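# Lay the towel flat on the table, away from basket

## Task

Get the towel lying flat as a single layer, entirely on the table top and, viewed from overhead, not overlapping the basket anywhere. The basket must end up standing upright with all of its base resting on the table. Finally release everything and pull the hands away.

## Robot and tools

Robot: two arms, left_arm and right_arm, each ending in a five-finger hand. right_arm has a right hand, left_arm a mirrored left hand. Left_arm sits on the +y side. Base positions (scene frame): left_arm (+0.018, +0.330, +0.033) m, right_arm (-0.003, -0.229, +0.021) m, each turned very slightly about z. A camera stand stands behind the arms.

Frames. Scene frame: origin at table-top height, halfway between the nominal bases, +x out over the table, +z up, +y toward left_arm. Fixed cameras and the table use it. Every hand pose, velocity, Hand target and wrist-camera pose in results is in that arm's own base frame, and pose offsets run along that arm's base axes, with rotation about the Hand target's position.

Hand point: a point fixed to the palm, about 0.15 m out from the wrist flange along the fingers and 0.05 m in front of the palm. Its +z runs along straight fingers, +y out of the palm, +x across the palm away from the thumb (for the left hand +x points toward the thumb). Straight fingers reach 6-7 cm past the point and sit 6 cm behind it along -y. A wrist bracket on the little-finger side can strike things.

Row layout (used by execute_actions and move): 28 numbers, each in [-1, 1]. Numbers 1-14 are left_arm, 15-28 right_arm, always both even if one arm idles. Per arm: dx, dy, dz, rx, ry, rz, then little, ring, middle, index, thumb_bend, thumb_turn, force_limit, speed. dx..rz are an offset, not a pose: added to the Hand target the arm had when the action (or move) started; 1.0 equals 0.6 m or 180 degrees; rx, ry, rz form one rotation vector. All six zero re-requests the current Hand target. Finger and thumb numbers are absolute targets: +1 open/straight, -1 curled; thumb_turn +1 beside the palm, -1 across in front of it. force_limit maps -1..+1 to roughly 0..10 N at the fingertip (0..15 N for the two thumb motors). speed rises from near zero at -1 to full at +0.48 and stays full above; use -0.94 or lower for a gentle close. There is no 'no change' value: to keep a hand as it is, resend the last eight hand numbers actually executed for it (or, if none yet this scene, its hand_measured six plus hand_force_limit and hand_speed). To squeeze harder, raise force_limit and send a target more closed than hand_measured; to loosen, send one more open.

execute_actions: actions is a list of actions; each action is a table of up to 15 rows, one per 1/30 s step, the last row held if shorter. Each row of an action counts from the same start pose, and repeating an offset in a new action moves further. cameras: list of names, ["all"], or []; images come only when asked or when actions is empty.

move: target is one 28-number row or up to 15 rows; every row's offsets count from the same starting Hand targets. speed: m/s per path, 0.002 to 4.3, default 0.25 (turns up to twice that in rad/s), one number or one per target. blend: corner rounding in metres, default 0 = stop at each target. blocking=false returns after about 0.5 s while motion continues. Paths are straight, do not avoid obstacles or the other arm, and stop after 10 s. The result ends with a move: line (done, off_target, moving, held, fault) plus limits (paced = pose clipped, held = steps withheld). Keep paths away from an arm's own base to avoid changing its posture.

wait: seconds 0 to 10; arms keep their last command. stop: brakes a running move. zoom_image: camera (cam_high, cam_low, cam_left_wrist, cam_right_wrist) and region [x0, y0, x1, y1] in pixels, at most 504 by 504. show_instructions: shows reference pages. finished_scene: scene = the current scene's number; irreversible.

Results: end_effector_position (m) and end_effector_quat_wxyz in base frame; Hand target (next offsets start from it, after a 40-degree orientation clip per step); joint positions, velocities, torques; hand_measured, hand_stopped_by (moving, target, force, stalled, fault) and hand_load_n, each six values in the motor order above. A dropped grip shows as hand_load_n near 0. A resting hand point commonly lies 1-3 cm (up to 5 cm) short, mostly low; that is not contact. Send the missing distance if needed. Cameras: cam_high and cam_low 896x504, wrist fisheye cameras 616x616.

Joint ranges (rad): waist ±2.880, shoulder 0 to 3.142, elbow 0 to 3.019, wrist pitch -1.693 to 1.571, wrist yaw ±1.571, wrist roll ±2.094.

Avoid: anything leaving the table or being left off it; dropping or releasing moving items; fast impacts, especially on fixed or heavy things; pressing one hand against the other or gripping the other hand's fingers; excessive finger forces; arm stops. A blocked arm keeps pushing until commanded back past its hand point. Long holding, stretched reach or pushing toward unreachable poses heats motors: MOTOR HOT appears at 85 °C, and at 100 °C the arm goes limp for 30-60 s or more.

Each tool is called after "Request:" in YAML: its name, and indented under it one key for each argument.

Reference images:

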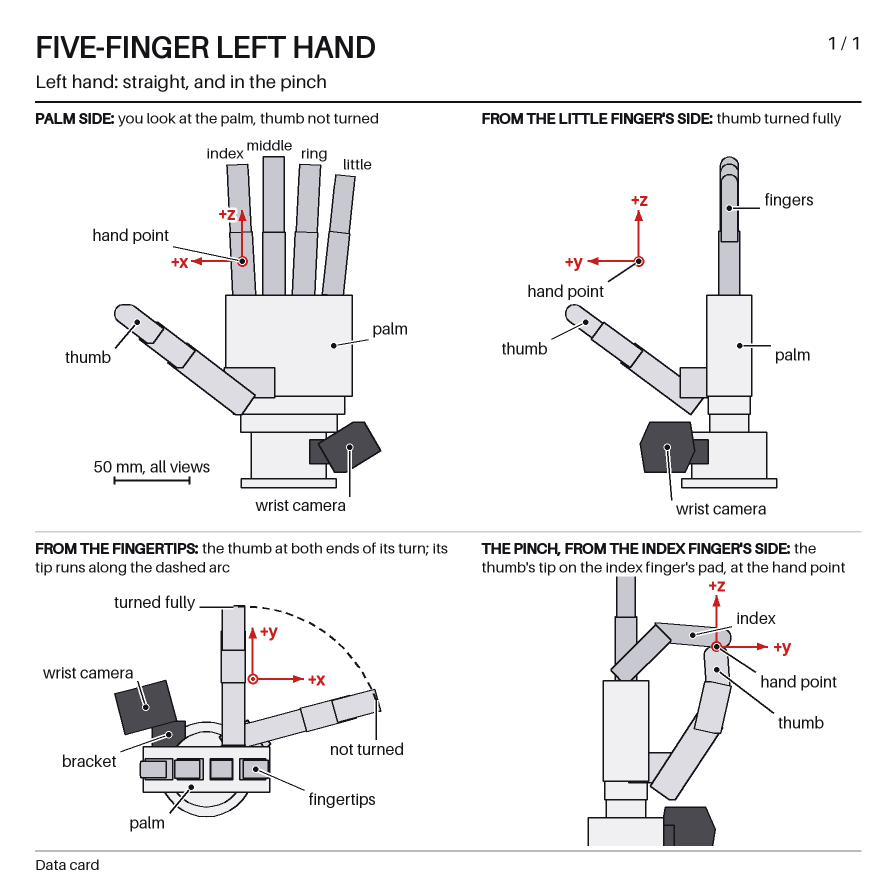

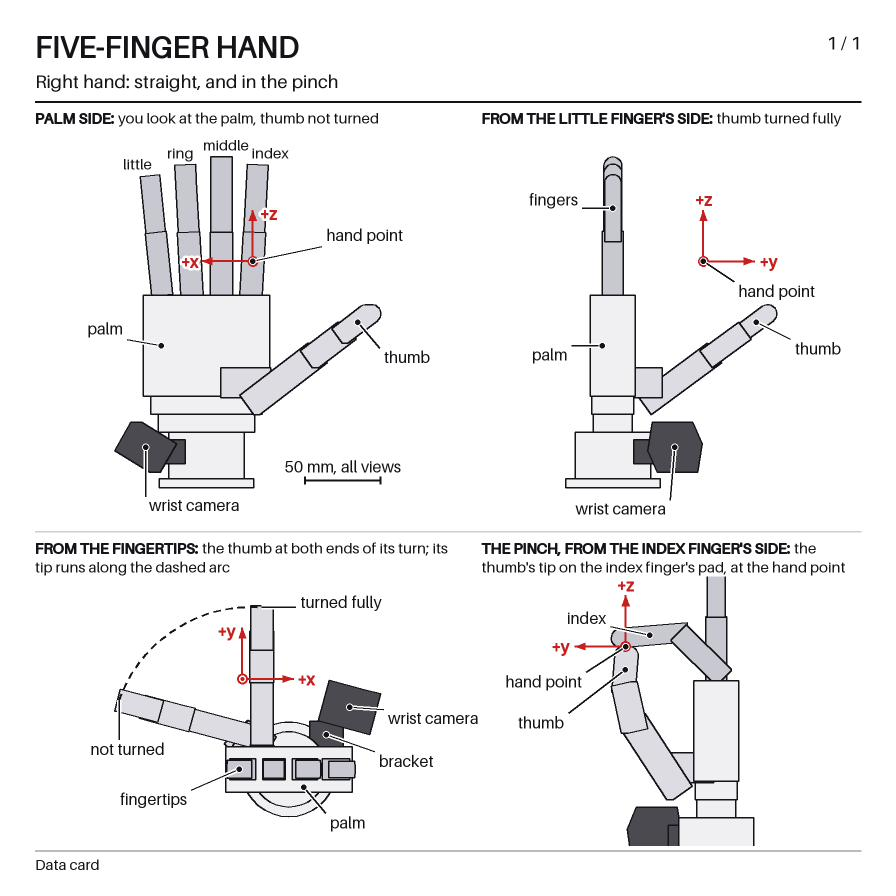

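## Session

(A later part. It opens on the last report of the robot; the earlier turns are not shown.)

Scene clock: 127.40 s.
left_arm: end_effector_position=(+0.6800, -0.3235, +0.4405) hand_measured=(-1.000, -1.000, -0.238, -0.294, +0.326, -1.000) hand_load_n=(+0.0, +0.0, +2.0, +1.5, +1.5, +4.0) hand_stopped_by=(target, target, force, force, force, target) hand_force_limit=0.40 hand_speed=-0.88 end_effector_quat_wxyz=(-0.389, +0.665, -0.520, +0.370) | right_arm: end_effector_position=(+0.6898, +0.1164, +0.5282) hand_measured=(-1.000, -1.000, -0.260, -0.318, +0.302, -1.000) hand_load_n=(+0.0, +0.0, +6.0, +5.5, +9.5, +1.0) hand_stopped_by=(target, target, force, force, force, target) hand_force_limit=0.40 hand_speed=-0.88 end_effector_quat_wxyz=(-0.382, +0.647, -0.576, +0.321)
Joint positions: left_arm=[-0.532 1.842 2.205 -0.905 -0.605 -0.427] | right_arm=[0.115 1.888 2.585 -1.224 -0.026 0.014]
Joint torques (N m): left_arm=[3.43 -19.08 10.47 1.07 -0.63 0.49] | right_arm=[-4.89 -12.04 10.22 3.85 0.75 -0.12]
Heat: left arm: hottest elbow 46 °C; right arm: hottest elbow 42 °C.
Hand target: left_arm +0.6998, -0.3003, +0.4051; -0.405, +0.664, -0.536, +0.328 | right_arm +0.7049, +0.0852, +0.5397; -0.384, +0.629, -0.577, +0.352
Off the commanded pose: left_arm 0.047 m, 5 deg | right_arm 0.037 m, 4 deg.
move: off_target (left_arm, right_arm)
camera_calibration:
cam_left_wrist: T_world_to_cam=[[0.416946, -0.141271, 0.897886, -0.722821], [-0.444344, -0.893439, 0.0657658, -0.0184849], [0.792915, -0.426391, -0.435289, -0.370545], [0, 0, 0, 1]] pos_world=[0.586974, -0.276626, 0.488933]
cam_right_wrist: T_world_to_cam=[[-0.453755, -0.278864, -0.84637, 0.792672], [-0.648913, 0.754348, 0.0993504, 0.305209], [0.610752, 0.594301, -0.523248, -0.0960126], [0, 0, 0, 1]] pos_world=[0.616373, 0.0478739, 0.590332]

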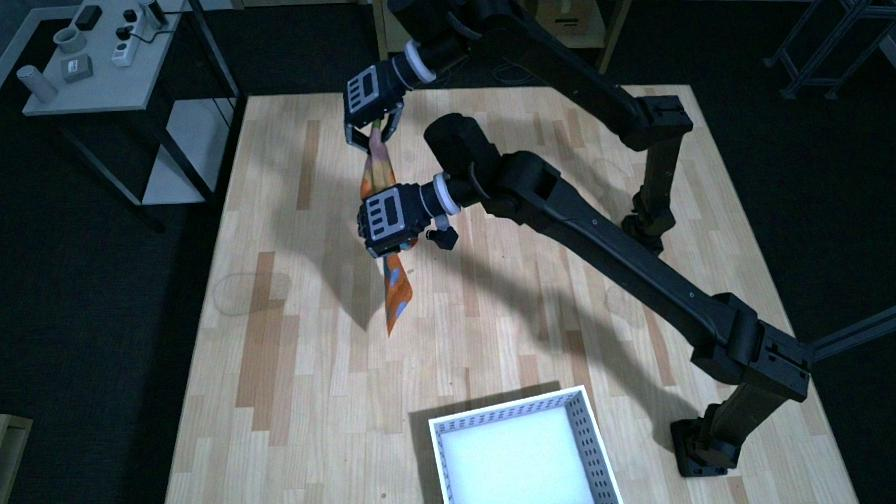

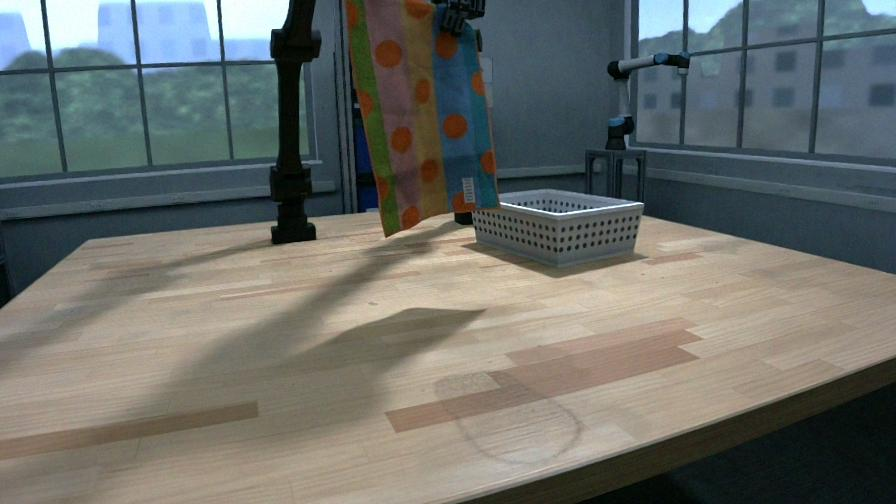

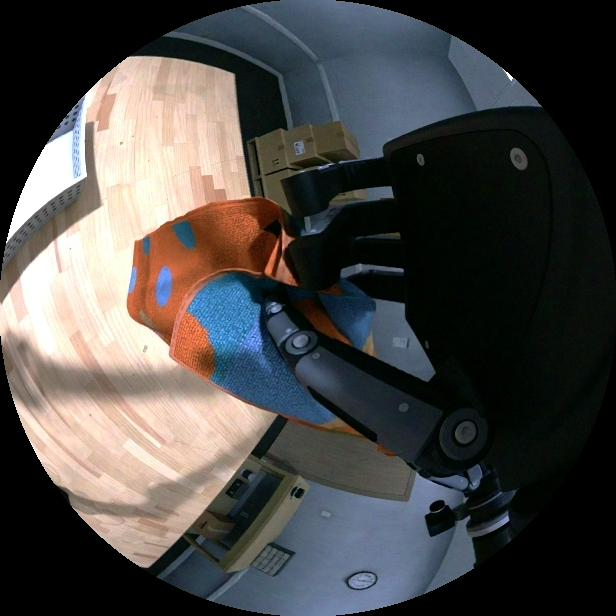

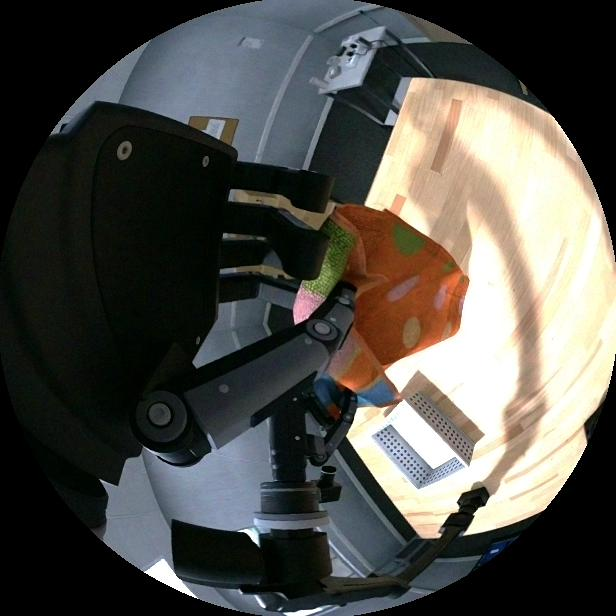

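Request:
move:
  target: [0.1167,0.0,-0.2417,0,0,0,-1,-1,-0.7,-0.7,-0.25,-1,0.4,-0.88,0.1167,0,-0.2167,0,0,0,-1,-1,-0.7,-0.7,-0.25,-1,0.4,-0.88]
  speed: 0.12
  cameras: ["cam_high","cam_low"]

Request:
zoom_image:
  camera: "cam_low"
  region: [320, 100, 540, 320]

Request:
zoom_image:
  camera: "cam_high"
  region: [310, 100, 470, 360]

Scene clock: 131.33 s.
left_arm: end_effector_position=(+0.7536, -0.3253, +0.3022) hand_measured=(-1.000, -1.000, -0.238, -0.294, +0.326, -1.000) hand_load_n=(+0.0, +0.0, +2.5, +1.0, +1.0, +3.5) hand_stopped_by=(target, target, force, force, force, target) hand_force_limit=0.40 hand_speed=-0.88 end_effector_quat_wxyz=(-0.393, +0.663, -0.520, +0.368) | right_arm: end_effector_position=(+0.7622, +0.1185, +0.3936) hand_measured=(-1.000, -1.000, -0.260, -0.318, +0.302, -1.000) hand_load_n=(+0.5, +0.0, +6.0, +5.0, +9.5, +0.5) hand_stopped_by=(target, target, force, force, force, target) hand_force_limit=0.40 hand_speed=-0.88 end_effector_quat_wxyz=(-0.378, +0.648, -0.577, +0.323)
Joint positions: left_arm=[-0.482 1.962 2.009 -0.57 -0.568 -0.389] | right_arm=[0.108 1.888 2.185 -0.825 -0.024 0.006]
Joint torques (N m): left_arm=[2.78 -20.84 11.34 1.21 -0.47 0.43] | right_arm=[-5.36 -14.21 11.34 3.64 0.33 -0.04]
Heat: left arm: hottest elbow 46 °C; right arm: hottest elbow 42 °C.
Hand target: left_arm +0.7699, -0.3000, +0.2601; -0.405, +0.664, -0.536, +0.328 | right_arm +0.7750, +0.0851, +0.4097; -0.384, +0.630, -0.577, +0.352
Off the commanded pose: left_arm 0.052 m, 5 deg | right_arm 0.039 m, 4 deg.
move: off_target (left_arm, right_arm)
Images, in order (width x height): cam_high 896x504, cam_low 896x504.

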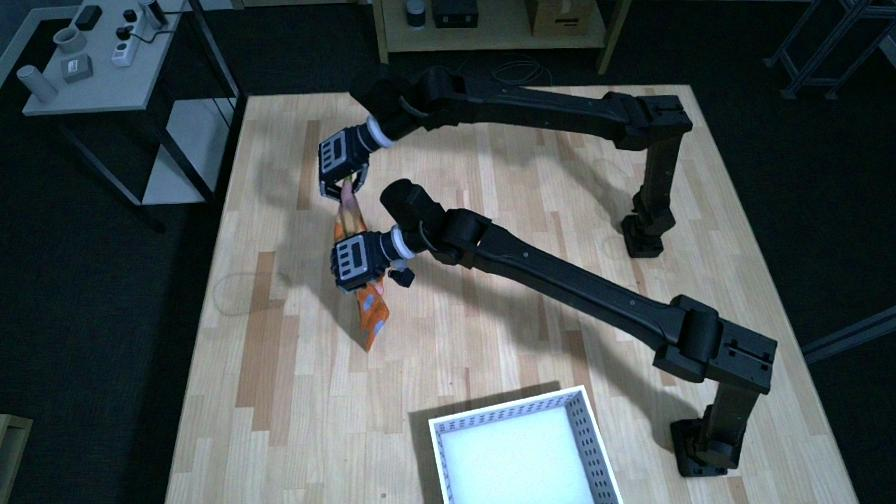

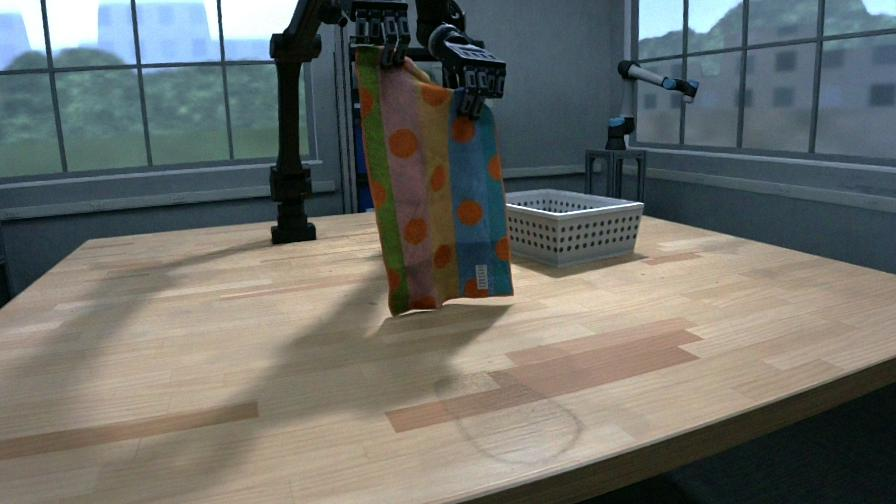

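Scaled by 2.291 from the camera's 896x504 image, which has a finer 1280x720 frame.

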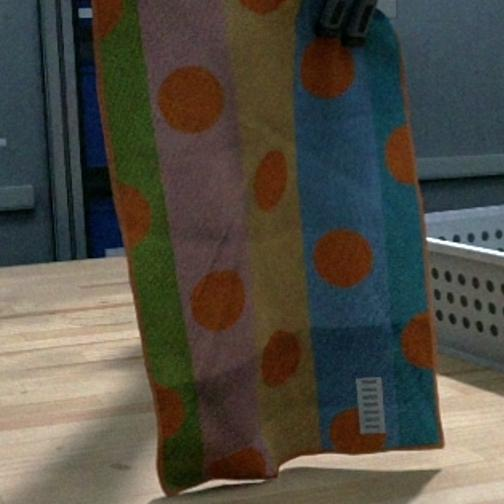

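Scaled by 1.938 from the camera's 896x504 image, which has a finer 1280x720 frame.

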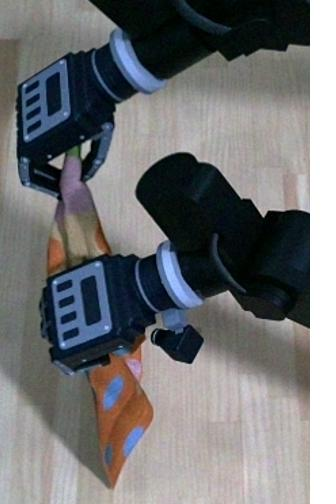

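Request:
move:
  target:
    - [-0.1,-0.0038,-0.05,0,0,0,-1,-1,-0.7,-0.7,-0.25,-1,0.4,-0.88,-0.1,-0.0017,-0.05,0,0,0,-1,-1,-0.7,-0.7,-0.25,-1,0.4,-0.88]
    - [-0.553,-0.021,-0.35,0,0,0,-1,-1,-0.7,-0.7,-0.25,-1,0.4,-0.88,-0.5317,-0.0085,-0.4977,0,0,0,-1,-1,-0.7,-0.7,-0.25,-1,0.4,-0.88]
  speed: [0.1, 0.12]
  blend: 0.02
  cameras: ["all"]

Request:
zoom_image:
  camera: "cam_low"
  region: [300, 180, 560, 340]

Request:
zoom_image:
  camera: "cam_high"
  region: [310, 180, 530, 370]

Scene clock: 138.20 s.
left_arm: end_effector_position=(+0.4409, -0.3288, +0.0536) hand_measured=(-1.000, -1.000, -0.238, -0.294, +0.326, -1.000) hand_load_n=(+0.0, +0.0, +0.5, +0.5, +1.0, +3.5) hand_stopped_by=(target, target, force, force, force, target) hand_force_limit=0.40 hand_speed=-0.88 end_effector_quat_wxyz=(-0.391, +0.666, -0.535, +0.343) | right_arm: end_effector_position=(+0.4496, +0.0908, +0.1008) hand_measured=(-1.000, -1.000, -0.260, -0.318, +0.302, -1.000) hand_load_n=(+0.0, +0.0, +6.5, +3.0, +9.0, +1.5) hand_stopped_by=(target, target, force, force, force, target) hand_force_limit=0.40 hand_speed=-0.88 end_effector_quat_wxyz=(-0.382, +0.639, -0.582, +0.327)
Joint positions: left_arm=[-0.832 1.601 0.852 -0.02 -0.849 -0.672] | right_arm=[0.131 1.186 0.565 0.104 0.006 0.035]
Joint torques (N m): left_arm=[1.26 -16.15 6.95 0.83 -1.18 0.18] | right_arm=[-2.49 -5.66 9.1 3.28 1 -0.07]
Heat: left arm: hottest elbow 46 °C; right arm: hottest elbow 42 °C.
Hand target: left_arm +0.4379, -0.3126, +0.0499; -0.405, +0.664, -0.536, +0.328 | right_arm +0.4560, +0.0800, +0.1110; -0.384, +0.629, -0.577, +0.352
Off the commanded pose: left_arm 0.017 m, 2 deg | right_arm 0.016 m, 3 deg.
move: off_target (left_arm, right_arm)
camera_calibration:
cam_left_wrist: T_world_to_cam=[[0.458407, -0.175023, 0.871338, -0.304544], [-0.437204, -0.897992, 0.0496344, -0.107828], [0.773767, -0.403705, -0.488166, -0.332955], [0, 0, 0, 1]] pos_world=[0.350092, -0.284546, 0.108175]
cam_right_wrist: T_world_to_cam=[[-0.451846, -0.266174, -0.851461, 0.313303], [-0.632794, 0.768396, 0.0955978, 0.202938], [0.628814, 0.581995, -0.51563, -0.165502], [0, 0, 0, 1]] pos_world=[0.374052, 0.023778, 0.162028]

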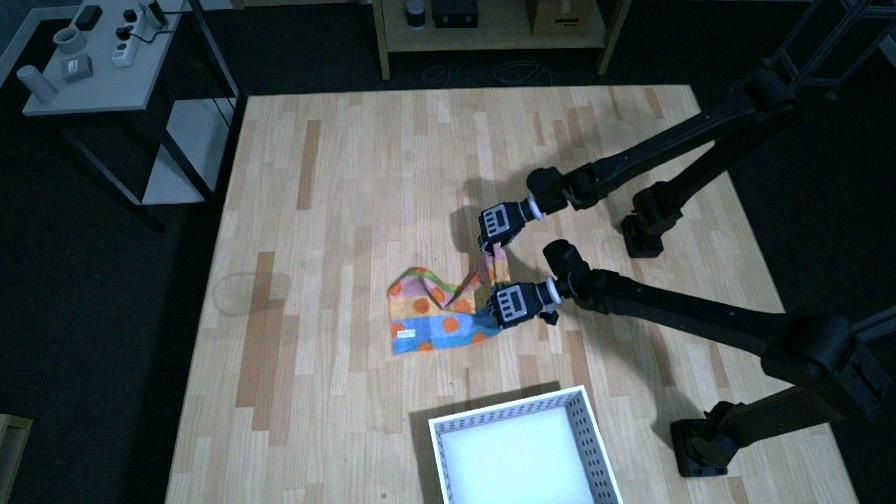

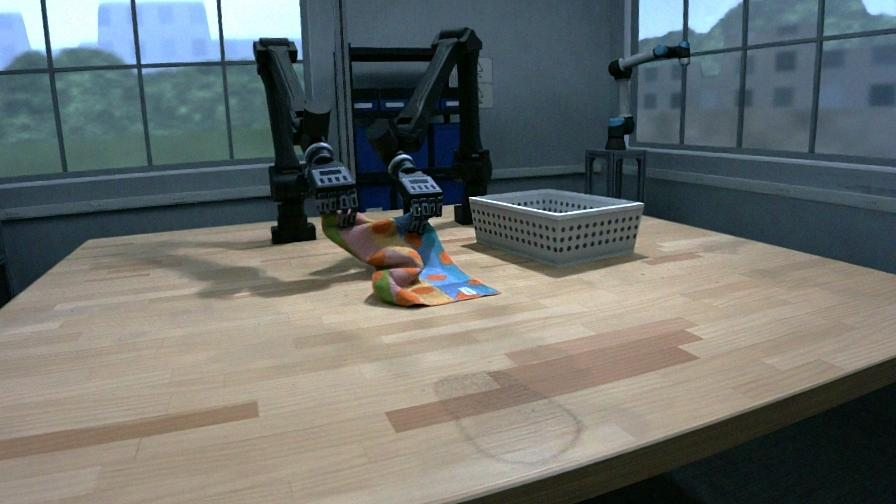

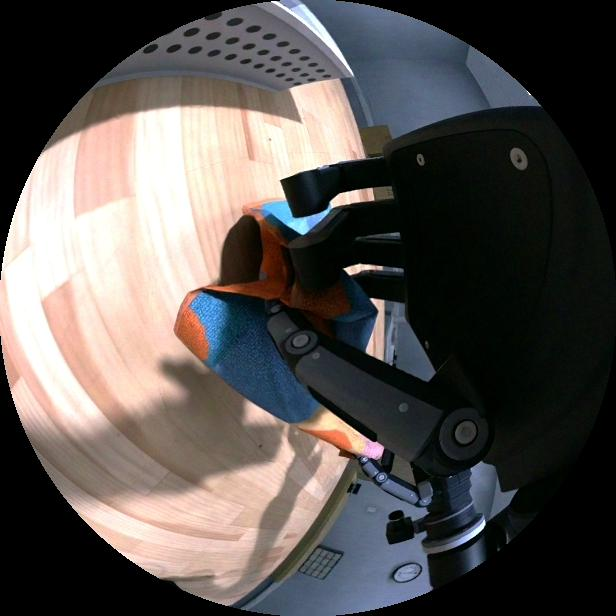

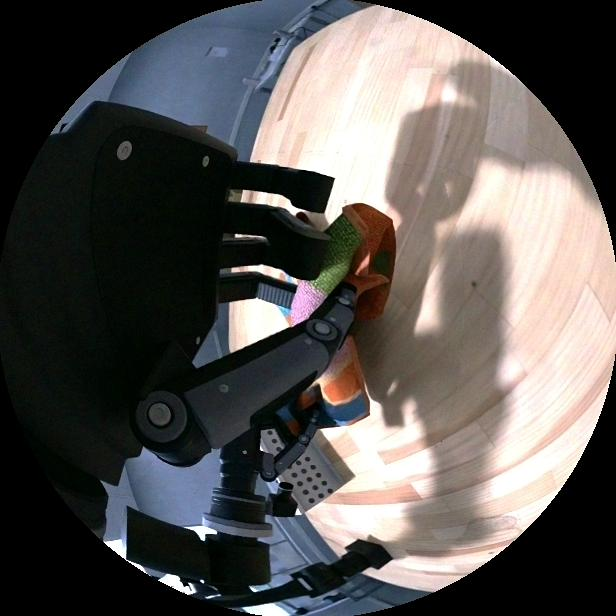

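Scaled by 1.938 from the camera's 896x504 image, which has a finer 1280x720 frame.

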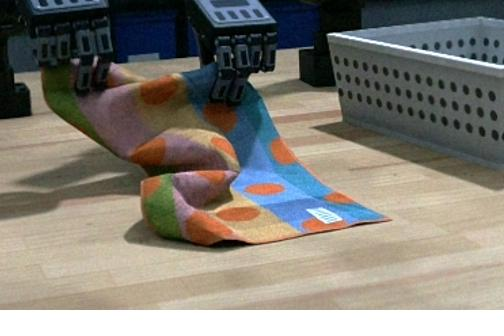

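Scaled by 2.291 from the camera's 896x504 image, which has a finer 1280x720 frame.

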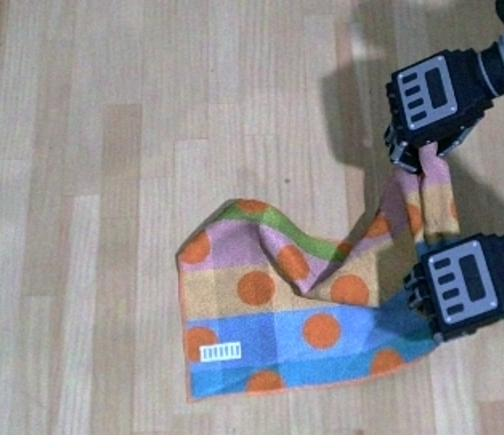

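Request:
move:
  target: [0.47,0.021,0.562,0,0,0,-1,-1,-0.7,-0.7,-0.25,-1,0.4,-0.88,0.448,0.008,0.665,0,0,0,-1,-1,-0.7,-0.7,-0.25,-1,0.4,-0.88]
  speed: 0.18
  cameras: ["cam_high","cam_low"]

Request:
zoom_image:
  camera: "cam_low"
  region: [300, 0, 560, 260]

Request:
zoom_image:
  camera: "cam_high"
  region: [310, 80, 490, 360]

Scene clock: 143.77 s.
left_arm: end_effector_position=(+0.7027, -0.3177, +0.3978) hand_measured=(-1.000, -1.000, -0.238, -0.294, +0.326, -1.000) hand_load_n=(+0.0, +0.0, +0.0, +0.5, +0.0, +2.0) hand_stopped_by=(target, target, force, force, force, target) hand_force_limit=0.40 hand_speed=-0.88 end_effector_quat_wxyz=(-0.393, +0.663, -0.532, +0.350) | right_arm: end_effector_position=(+0.7152, +0.1113, +0.4914) hand_measured=(-1.000, -1.000, -0.260, -0.318, +0.302, -1.000) hand_load_n=(+0.0, +0.0, +6.5, +3.5, +9.0, +1.5) hand_stopped_by=(target, target, force, force, force, target) hand_force_limit=0.40 hand_speed=-0.88 end_effector_quat_wxyz=(-0.384, +0.642, -0.576, +0.330)
Joint positions: left_arm=[-0.51 1.883 2.166 -0.851 -0.595 -0.395] | right_arm=[0.106 1.853 2.402 -1.058 -0.02 0.01]
Joint torques (N m): left_arm=[2.78 -19.96 14.89 0.72 -0.56 0.32] | right_arm=[-3.66 -12.57 14.93 1.99 0.43 -0.08]
Heat: left arm: hottest elbow 46 °C; right arm: hottest elbow 43 °C.
Hand target: left_arm +0.7199, -0.2997, +0.3875; -0.405, +0.664, -0.536, +0.328 | right_arm +0.7248, +0.0849, +0.5099; -0.384, +0.630, -0.577, +0.352
Off the commanded pose: left_arm 0.027 m, 3 deg | right_arm 0.034 m, 3 deg.
move: off_target (left_arm, right_arm)
Images, in order (width x height): cam_high 896x504, cam_low 896x504.

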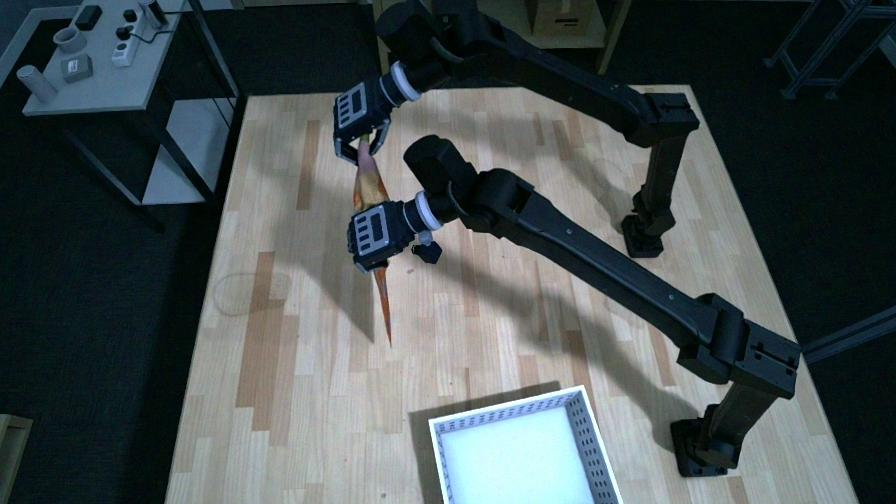

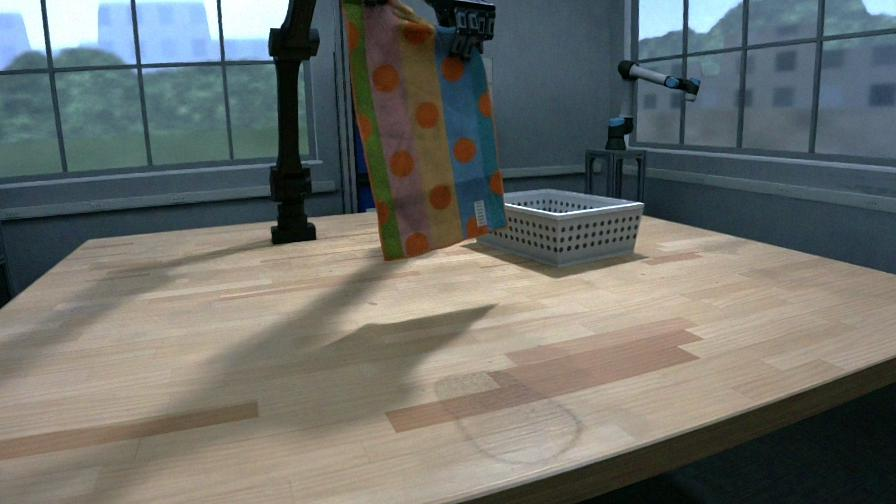

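Scaled by 1.938 from the camera's 896x504 image, which has a finer 1280x720 frame.

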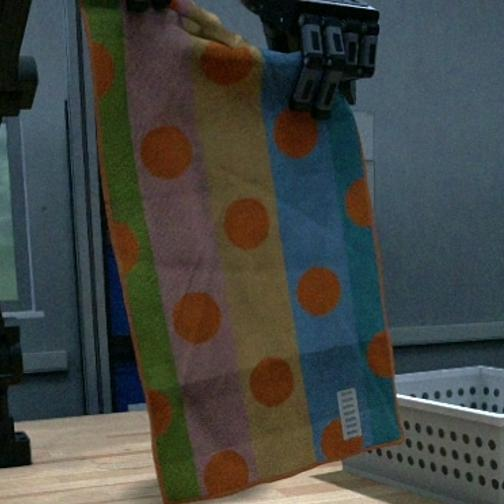

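Scaled by 1.800 from the camera's 896x504 image, which has a finer 1280x720 frame.

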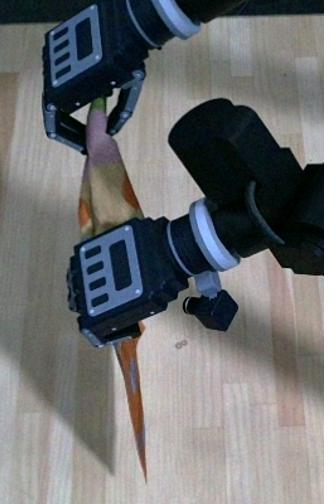

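Request:
move:
  target: [0.05,0,-0.171,0,0,0,-1,-1,-0.75,-0.75,-0.3,-1,0.4,-0.88,0.05,0,-0.129,0,0,0,-1,-1,-0.7,-0.7,-0.25,-1,0.4,-0.88]
  speed: 0.12
  cameras: ["cam_high","cam_low"]

Request:
zoom_image:
  camera: "cam_low"
  region: [340, 120, 540, 320]

Scene clock: 146.73 s.
left_arm: end_effector_position=(+0.7357, -0.3199, +0.3169) hand_measured=(-1.000, -1.000, -0.280, -0.358, +0.302, -1.000) hand_load_n=(+0.0, +0.0, +8.5, +7.5, +11.0, +1.5) hand_stopped_by=(target, target, force, force, force, target) hand_force_limit=0.40 hand_speed=-0.88 end_effector_quat_wxyz=(-0.395, +0.664, -0.524, +0.359) | right_arm: end_effector_position=(+0.7464, +0.1123, +0.4152) hand_measured=(-1.000, -1.000, -0.260, -0.318, +0.302, -1.000) hand_load_n=(+0.0, +0.0, +6.0, +4.0, +9.0, +1.5) hand_stopped_by=(target, target, force, force, force, target) hand_force_limit=0.40 hand_speed=-0.88 end_effector_quat_wxyz=(-0.377, +0.646, -0.578, +0.326)
Joint positions: left_arm=[-0.489 1.919 1.991 -0.614 -0.582 -0.389] | right_arm=[0.104 1.853 2.191 -0.865 -0.02 0.005]
Joint torques (N m): left_arm=[2.73 -21.36 11.32 1.36 -0.42 0.36] | right_arm=[-4.6 -15.03 10.92 3.67 0.27 0.02]
Heat: left arm: hottest elbow 47 °C; right arm: hottest elbow 43 °C.
Hand target: left_arm +0.7499, -0.2998, +0.2846; -0.405, +0.664, -0.536, +0.328 | right_arm +0.7548, +0.0850, +0.4329; -0.384, +0.630, -0.577, +0.352
Off the commanded pose: left_arm 0.040 m, 4 deg | right_arm 0.033 m, 4 deg.
move: off_target (left_arm, right_arm)
Images, in order (width x height): cam_high 896x504, cam_low 896x504.

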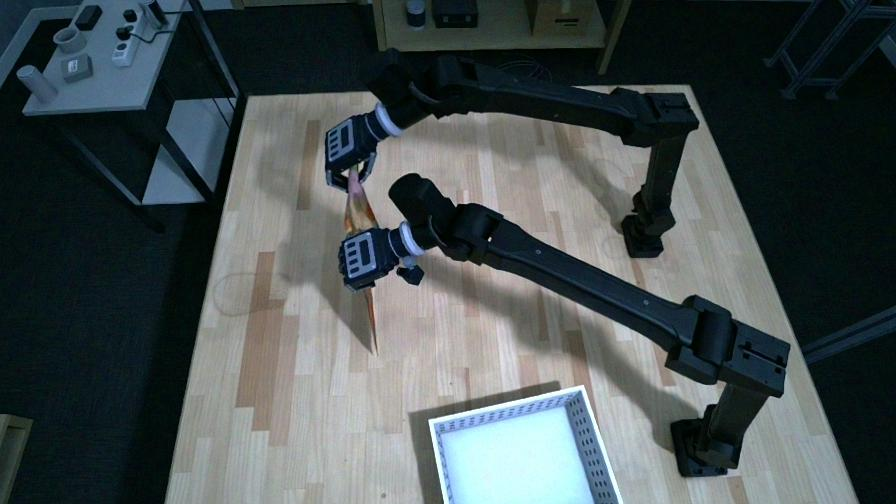

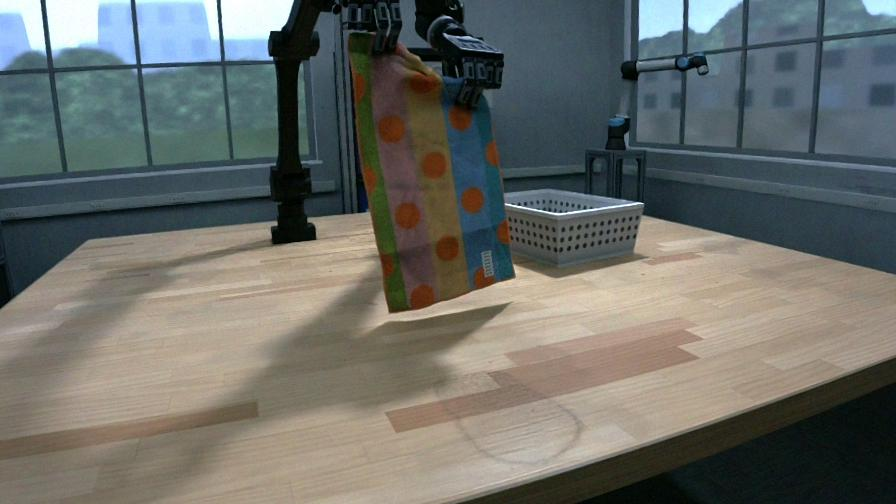

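Scaled by 2.520 from the camera's 896x504 image, which has a finer 1280x720 frame.

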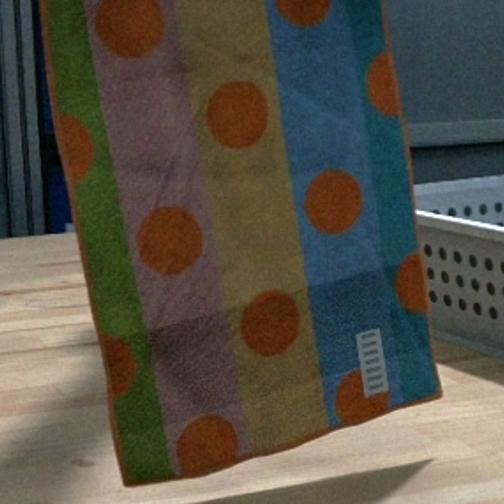

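Request:
move:
  target: [0,0,-0.033,0,0,0,-1,-1,-0.75,-0.75,-0.3,-1,0.4,-0.88,0,0,0.025,0,0,0,-1,-1,-0.7,-0.7,-0.25,-1,0.4,-0.88]
  speed: 0.12
  cameras: ["cam_low"]

Request:
zoom_image:
  camera: "cam_low"
  region: [340, 120, 540, 320]

Scene clock: 148.60 s.
left_arm: end_effector_position=(+0.7390, -0.3223, +0.3059) hand_measured=(-1.000, -1.000, -0.280, -0.358, +0.302, -1.000) hand_load_n=(+0.0, +0.0, +8.5, +7.0, +11.0, +2.0) hand_stopped_by=(target, target, force, force, force, target) hand_force_limit=0.40 hand_speed=-0.88 end_effector_quat_wxyz=(-0.395, +0.662, -0.520, +0.367) | right_arm: end_effector_position=(+0.7453, +0.1127, +0.4142) hand_measured=(-1.000, -1.000, -0.260, -0.318, +0.302, -1.000) hand_load_n=(+0.0, +0.0, +6.0, +4.5, +8.5, +1.0) hand_stopped_by=(target, target, force, force, force, target) hand_force_limit=0.40 hand_speed=-0.88 end_effector_quat_wxyz=(-0.376, +0.647, -0.579, +0.324)
Joint positions: left_arm=[-0.489 1.919 1.953 -0.558 -0.579 -0.389] | right_arm=[0.104 1.853 2.191 -0.87 -0.023 0.005]
Joint torques (N m): left_arm=[2.67 -21.07 10.25 1.13 -0.49 0.36] | right_arm=[-4.37 -13.33 16.12 1.88 0.41 -0.03]
Heat: left arm: hottest elbow 47 °C; right arm: hottest elbow 43 °C.
Hand target: left_arm +0.7499, -0.2998, +0.2649; -0.405, +0.664, -0.536, +0.328 | right_arm +0.7547, +0.0850, +0.4479; -0.384, +0.630, -0.577, +0.352
Off the commanded pose: left_arm 0.048 m, 5 deg | right_arm 0.045 m, 4 deg.
move: off_target (left_arm, right_arm)
Images, in order (width x height): cam_low 896x504.

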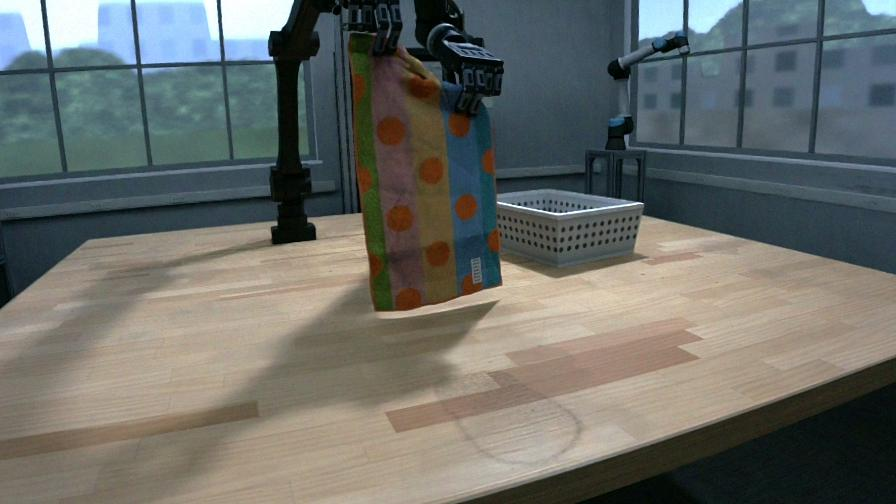

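Scaled by 2.520 from the camera's 896x504 image, which has a finer 1280x720 frame.

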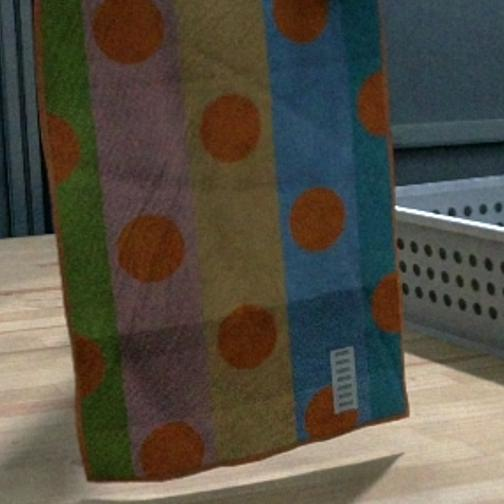

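Request:
move:
  target: [0.06,0,-0.005,0,0,0,-1,-1,-0.75,-0.75,-0.3,-1,0.4,-0.88,0.06,0,0.005,0,0,0,-1,-1,-0.7,-0.7,-0.25,-1,0.4,-0.88]
  speed: 0.08
  cameras: ["cam_low"]

Request:
zoom_image:
  camera: "cam_low"
  region: [340, 140, 540, 340]

Scene clock: 152.90 s.
left_arm: end_effector_position=(+0.7687, -0.3228, +0.2993) hand_measured=(-1.000, -1.000, -0.280, -0.358, +0.302, -1.000) hand_load_n=(+0.0, +0.0, +8.5, +7.5, +11.0, +2.0) hand_stopped_by=(target, target, force, force, force, target) hand_force_limit=0.40 hand_speed=-0.88 end_effector_quat_wxyz=(-0.393, +0.664, -0.518, +0.370) | right_arm: end_effector_position=(+0.7796, +0.1168, +0.4146) hand_measured=(-1.000, -1.000, -0.260, -0.318, +0.302, -1.000) hand_load_n=(+0.0, +0.0, +6.0, +4.5, +8.5, +1.0) hand_stopped_by=(target, target, force, force, force, target) hand_force_limit=0.40 hand_speed=-0.88 end_effector_quat_wxyz=(-0.374, +0.649, -0.579, +0.321)
Joint positions: left_arm=[-0.469 1.998 2.056 -0.572 -0.558 -0.383] | right_arm=[0.104 2 2.424 -0.965 -0.026 0.004]
Joint torques (N m): left_arm=[2.96 -20.78 13.93 0.5 -0.48 0.48] | right_arm=[-4.54 -14.86 16.72 2.11 0.38 0.02]
Heat: left arm: hottest elbow 47 °C; right arm: hottest elbow 44 °C.
Hand target: left_arm +0.7859, -0.2997, +0.2619; -0.405, +0.664, -0.536, +0.328 | right_arm +0.7907, +0.0850, +0.4508; -0.384, +0.630, -0.577, +0.352
Off the commanded pose: left_arm 0.047 m, 5 deg | right_arm 0.049 m, 4 deg.
move: off_target (left_arm, right_arm)
Images, in order (width x height): cam_low 896x504.

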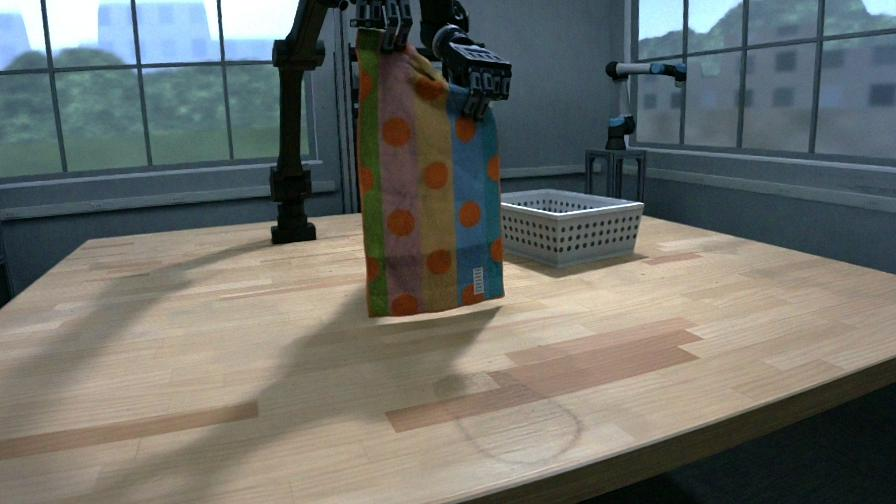

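Scaled by 2.520 from the camera's 896x504 image, which has a finer 1280x720 frame.

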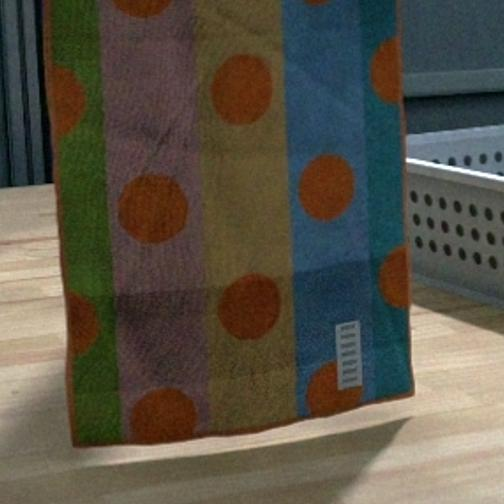

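Request:
move:
  target:
    - [-0.1333,-0.005,-0.0583,0,0,0,-1,-1,-0.75,-0.75,-0.3,-1,0.4,-0.88,-0.1333,-0.002,-0.0833,0,0,0,-1,-1,-0.7,-0.7,-0.25,-1,0.4,-0.88]
    - [-0.578,-0.021,-0.332,0,0,0,-1,-1,-0.75,-0.75,-0.3,-1,0.4,-0.88,-0.56,-0.009,-0.435,0,0,0,-1,-1,-0.7,-0.7,-0.25,-1,0.4,-0.88]
  speed: [0.1, 0.12]
  blend: 0.02
  cameras: ["all"]

Request:
zoom_image:
  camera: "cam_low"
  region: [300, 160, 560, 340]

Request:
zoom_image:
  camera: "cam_high"
  region: [310, 180, 530, 370]

Scene clock: 159.47 s.
left_arm: end_effector_position=(+0.4446, -0.3325, +0.0764) hand_measured=(-1.000, -1.000, -0.280, -0.358, +0.302, -1.000) hand_load_n=(+0.0, +0.0, +8.0, +6.5, +11.0, +2.5) hand_stopped_by=(target, target, force, force, force, target) hand_force_limit=0.40 hand_speed=-0.88 end_effector_quat_wxyz=(-0.389, +0.667, -0.528, +0.353) | right_arm: end_effector_position=(+0.4453, +0.0898, +0.1692) hand_measured=(-1.000, -1.000, -0.260, -0.318, +0.302, -1.000) hand_load_n=(+0.0, +0.0, +6.5, +3.5, +8.5, +1.5) hand_stopped_by=(target, target, force, force, force, target) hand_force_limit=0.40 hand_speed=-0.88 end_effector_quat_wxyz=(-0.373, +0.645, -0.585, +0.321)
Joint positions: left_arm=[-0.832 1.565 0.872 -0.052 -0.85 -0.673] | right_arm=[0.131 1.062 0.698 -0.178 0.006 0.03]
Joint torques (N m): left_arm=[1.26 -15.27 6.76 0.64 -1.1 0.13] | right_arm=[-2.43 -6.07 10.86 3.47 0.95 -0.1]
Heat: left arm: hottest elbow 46 °C; right arm: hottest elbow 45 °C.
Hand target: left_arm +0.4390, -0.3124, +0.0627; -0.405, +0.664, -0.536, +0.328 | right_arm +0.4548, +0.0796, +0.1896; -0.384, +0.630, -0.577, +0.352
Off the commanded pose: left_arm 0.025 m, 4 deg | right_arm 0.025 m, 4 deg.
move: off_target (left_arm, right_arm)
camera_calibration:
cam_left_wrist: T_world_to_cam=[[0.443916, -0.158687, 0.881905, -0.315612], [-0.437389, -0.897355, 0.0586975, -0.110954], [0.782067, -0.411792, -0.467758, -0.334129], [0, 0, 0, 1]] pos_world=[0.352887, -0.287241, 0.128561]
cam_right_wrist: T_world_to_cam=[[-0.472058, -0.273154, -0.838181, 0.37666], [-0.631767, 0.767939, 0.105544, 0.192404], [0.614843, 0.579358, -0.535082, -0.11711], [0, 0, 0, 1]] pos_world=[0.371364, 0.0229806, 0.232739]

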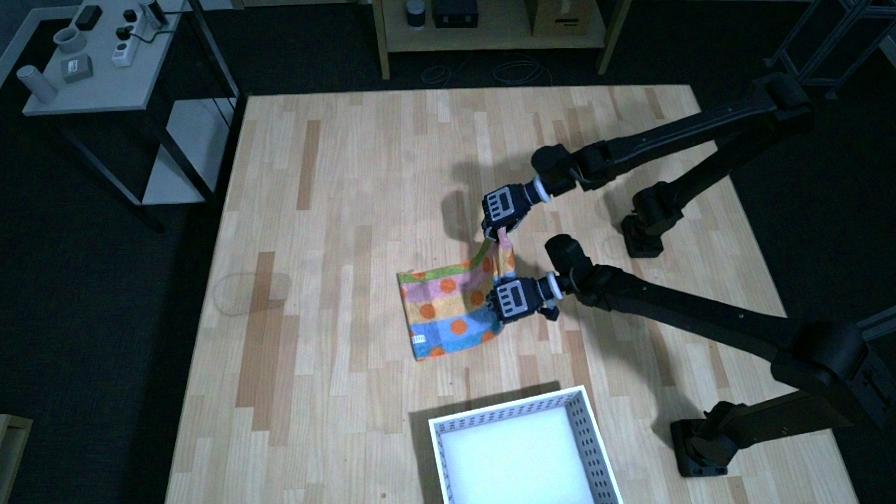

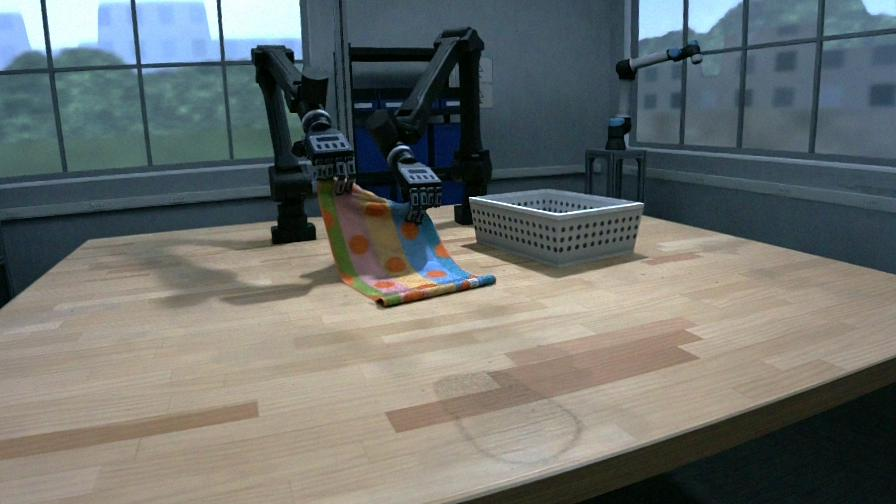

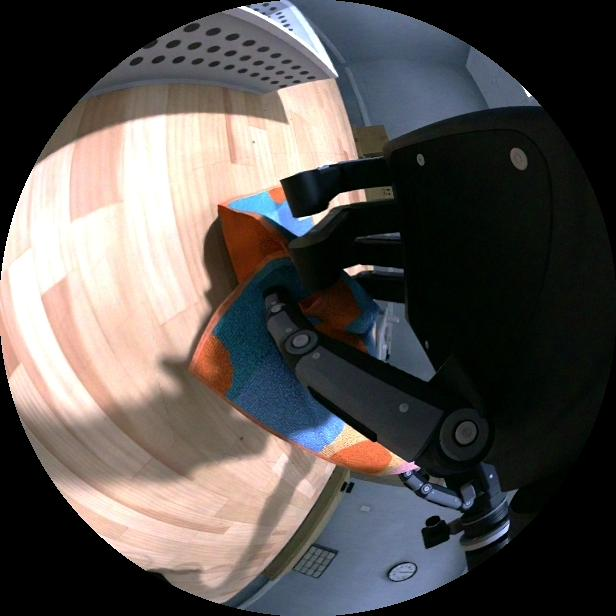

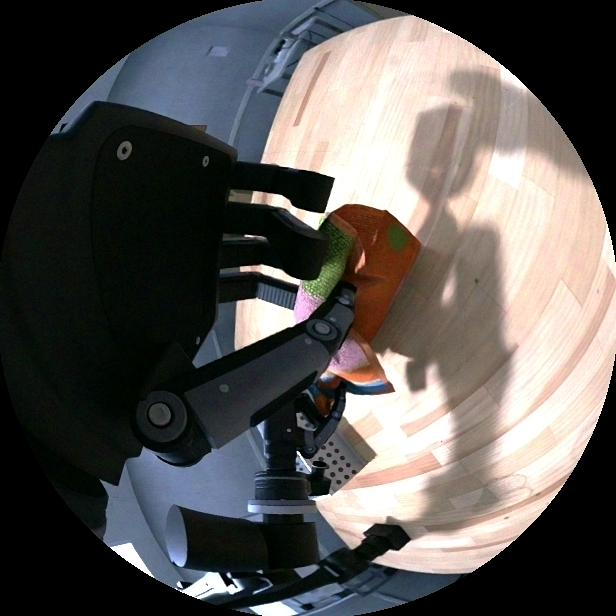

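Scaled by 1.938 from the camera's 896x504 image, which has a finer 1280x720 frame.

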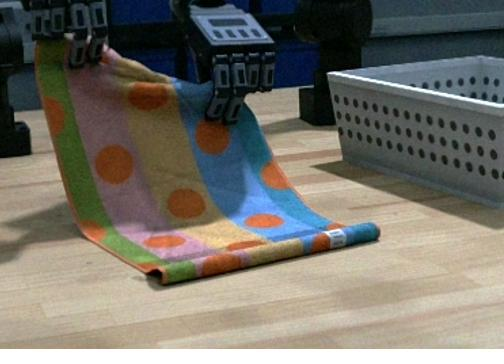

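Scaled by 2.291 from the camera's 896x504 image, which has a finer 1280x720 frame.

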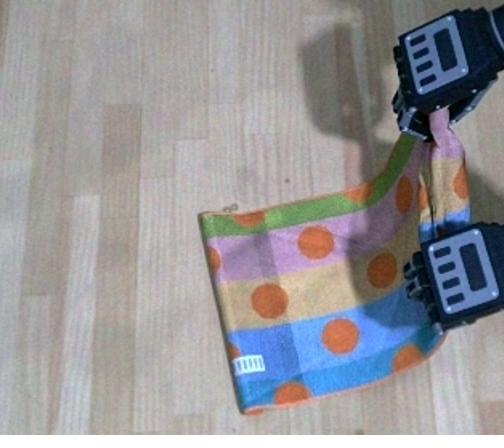

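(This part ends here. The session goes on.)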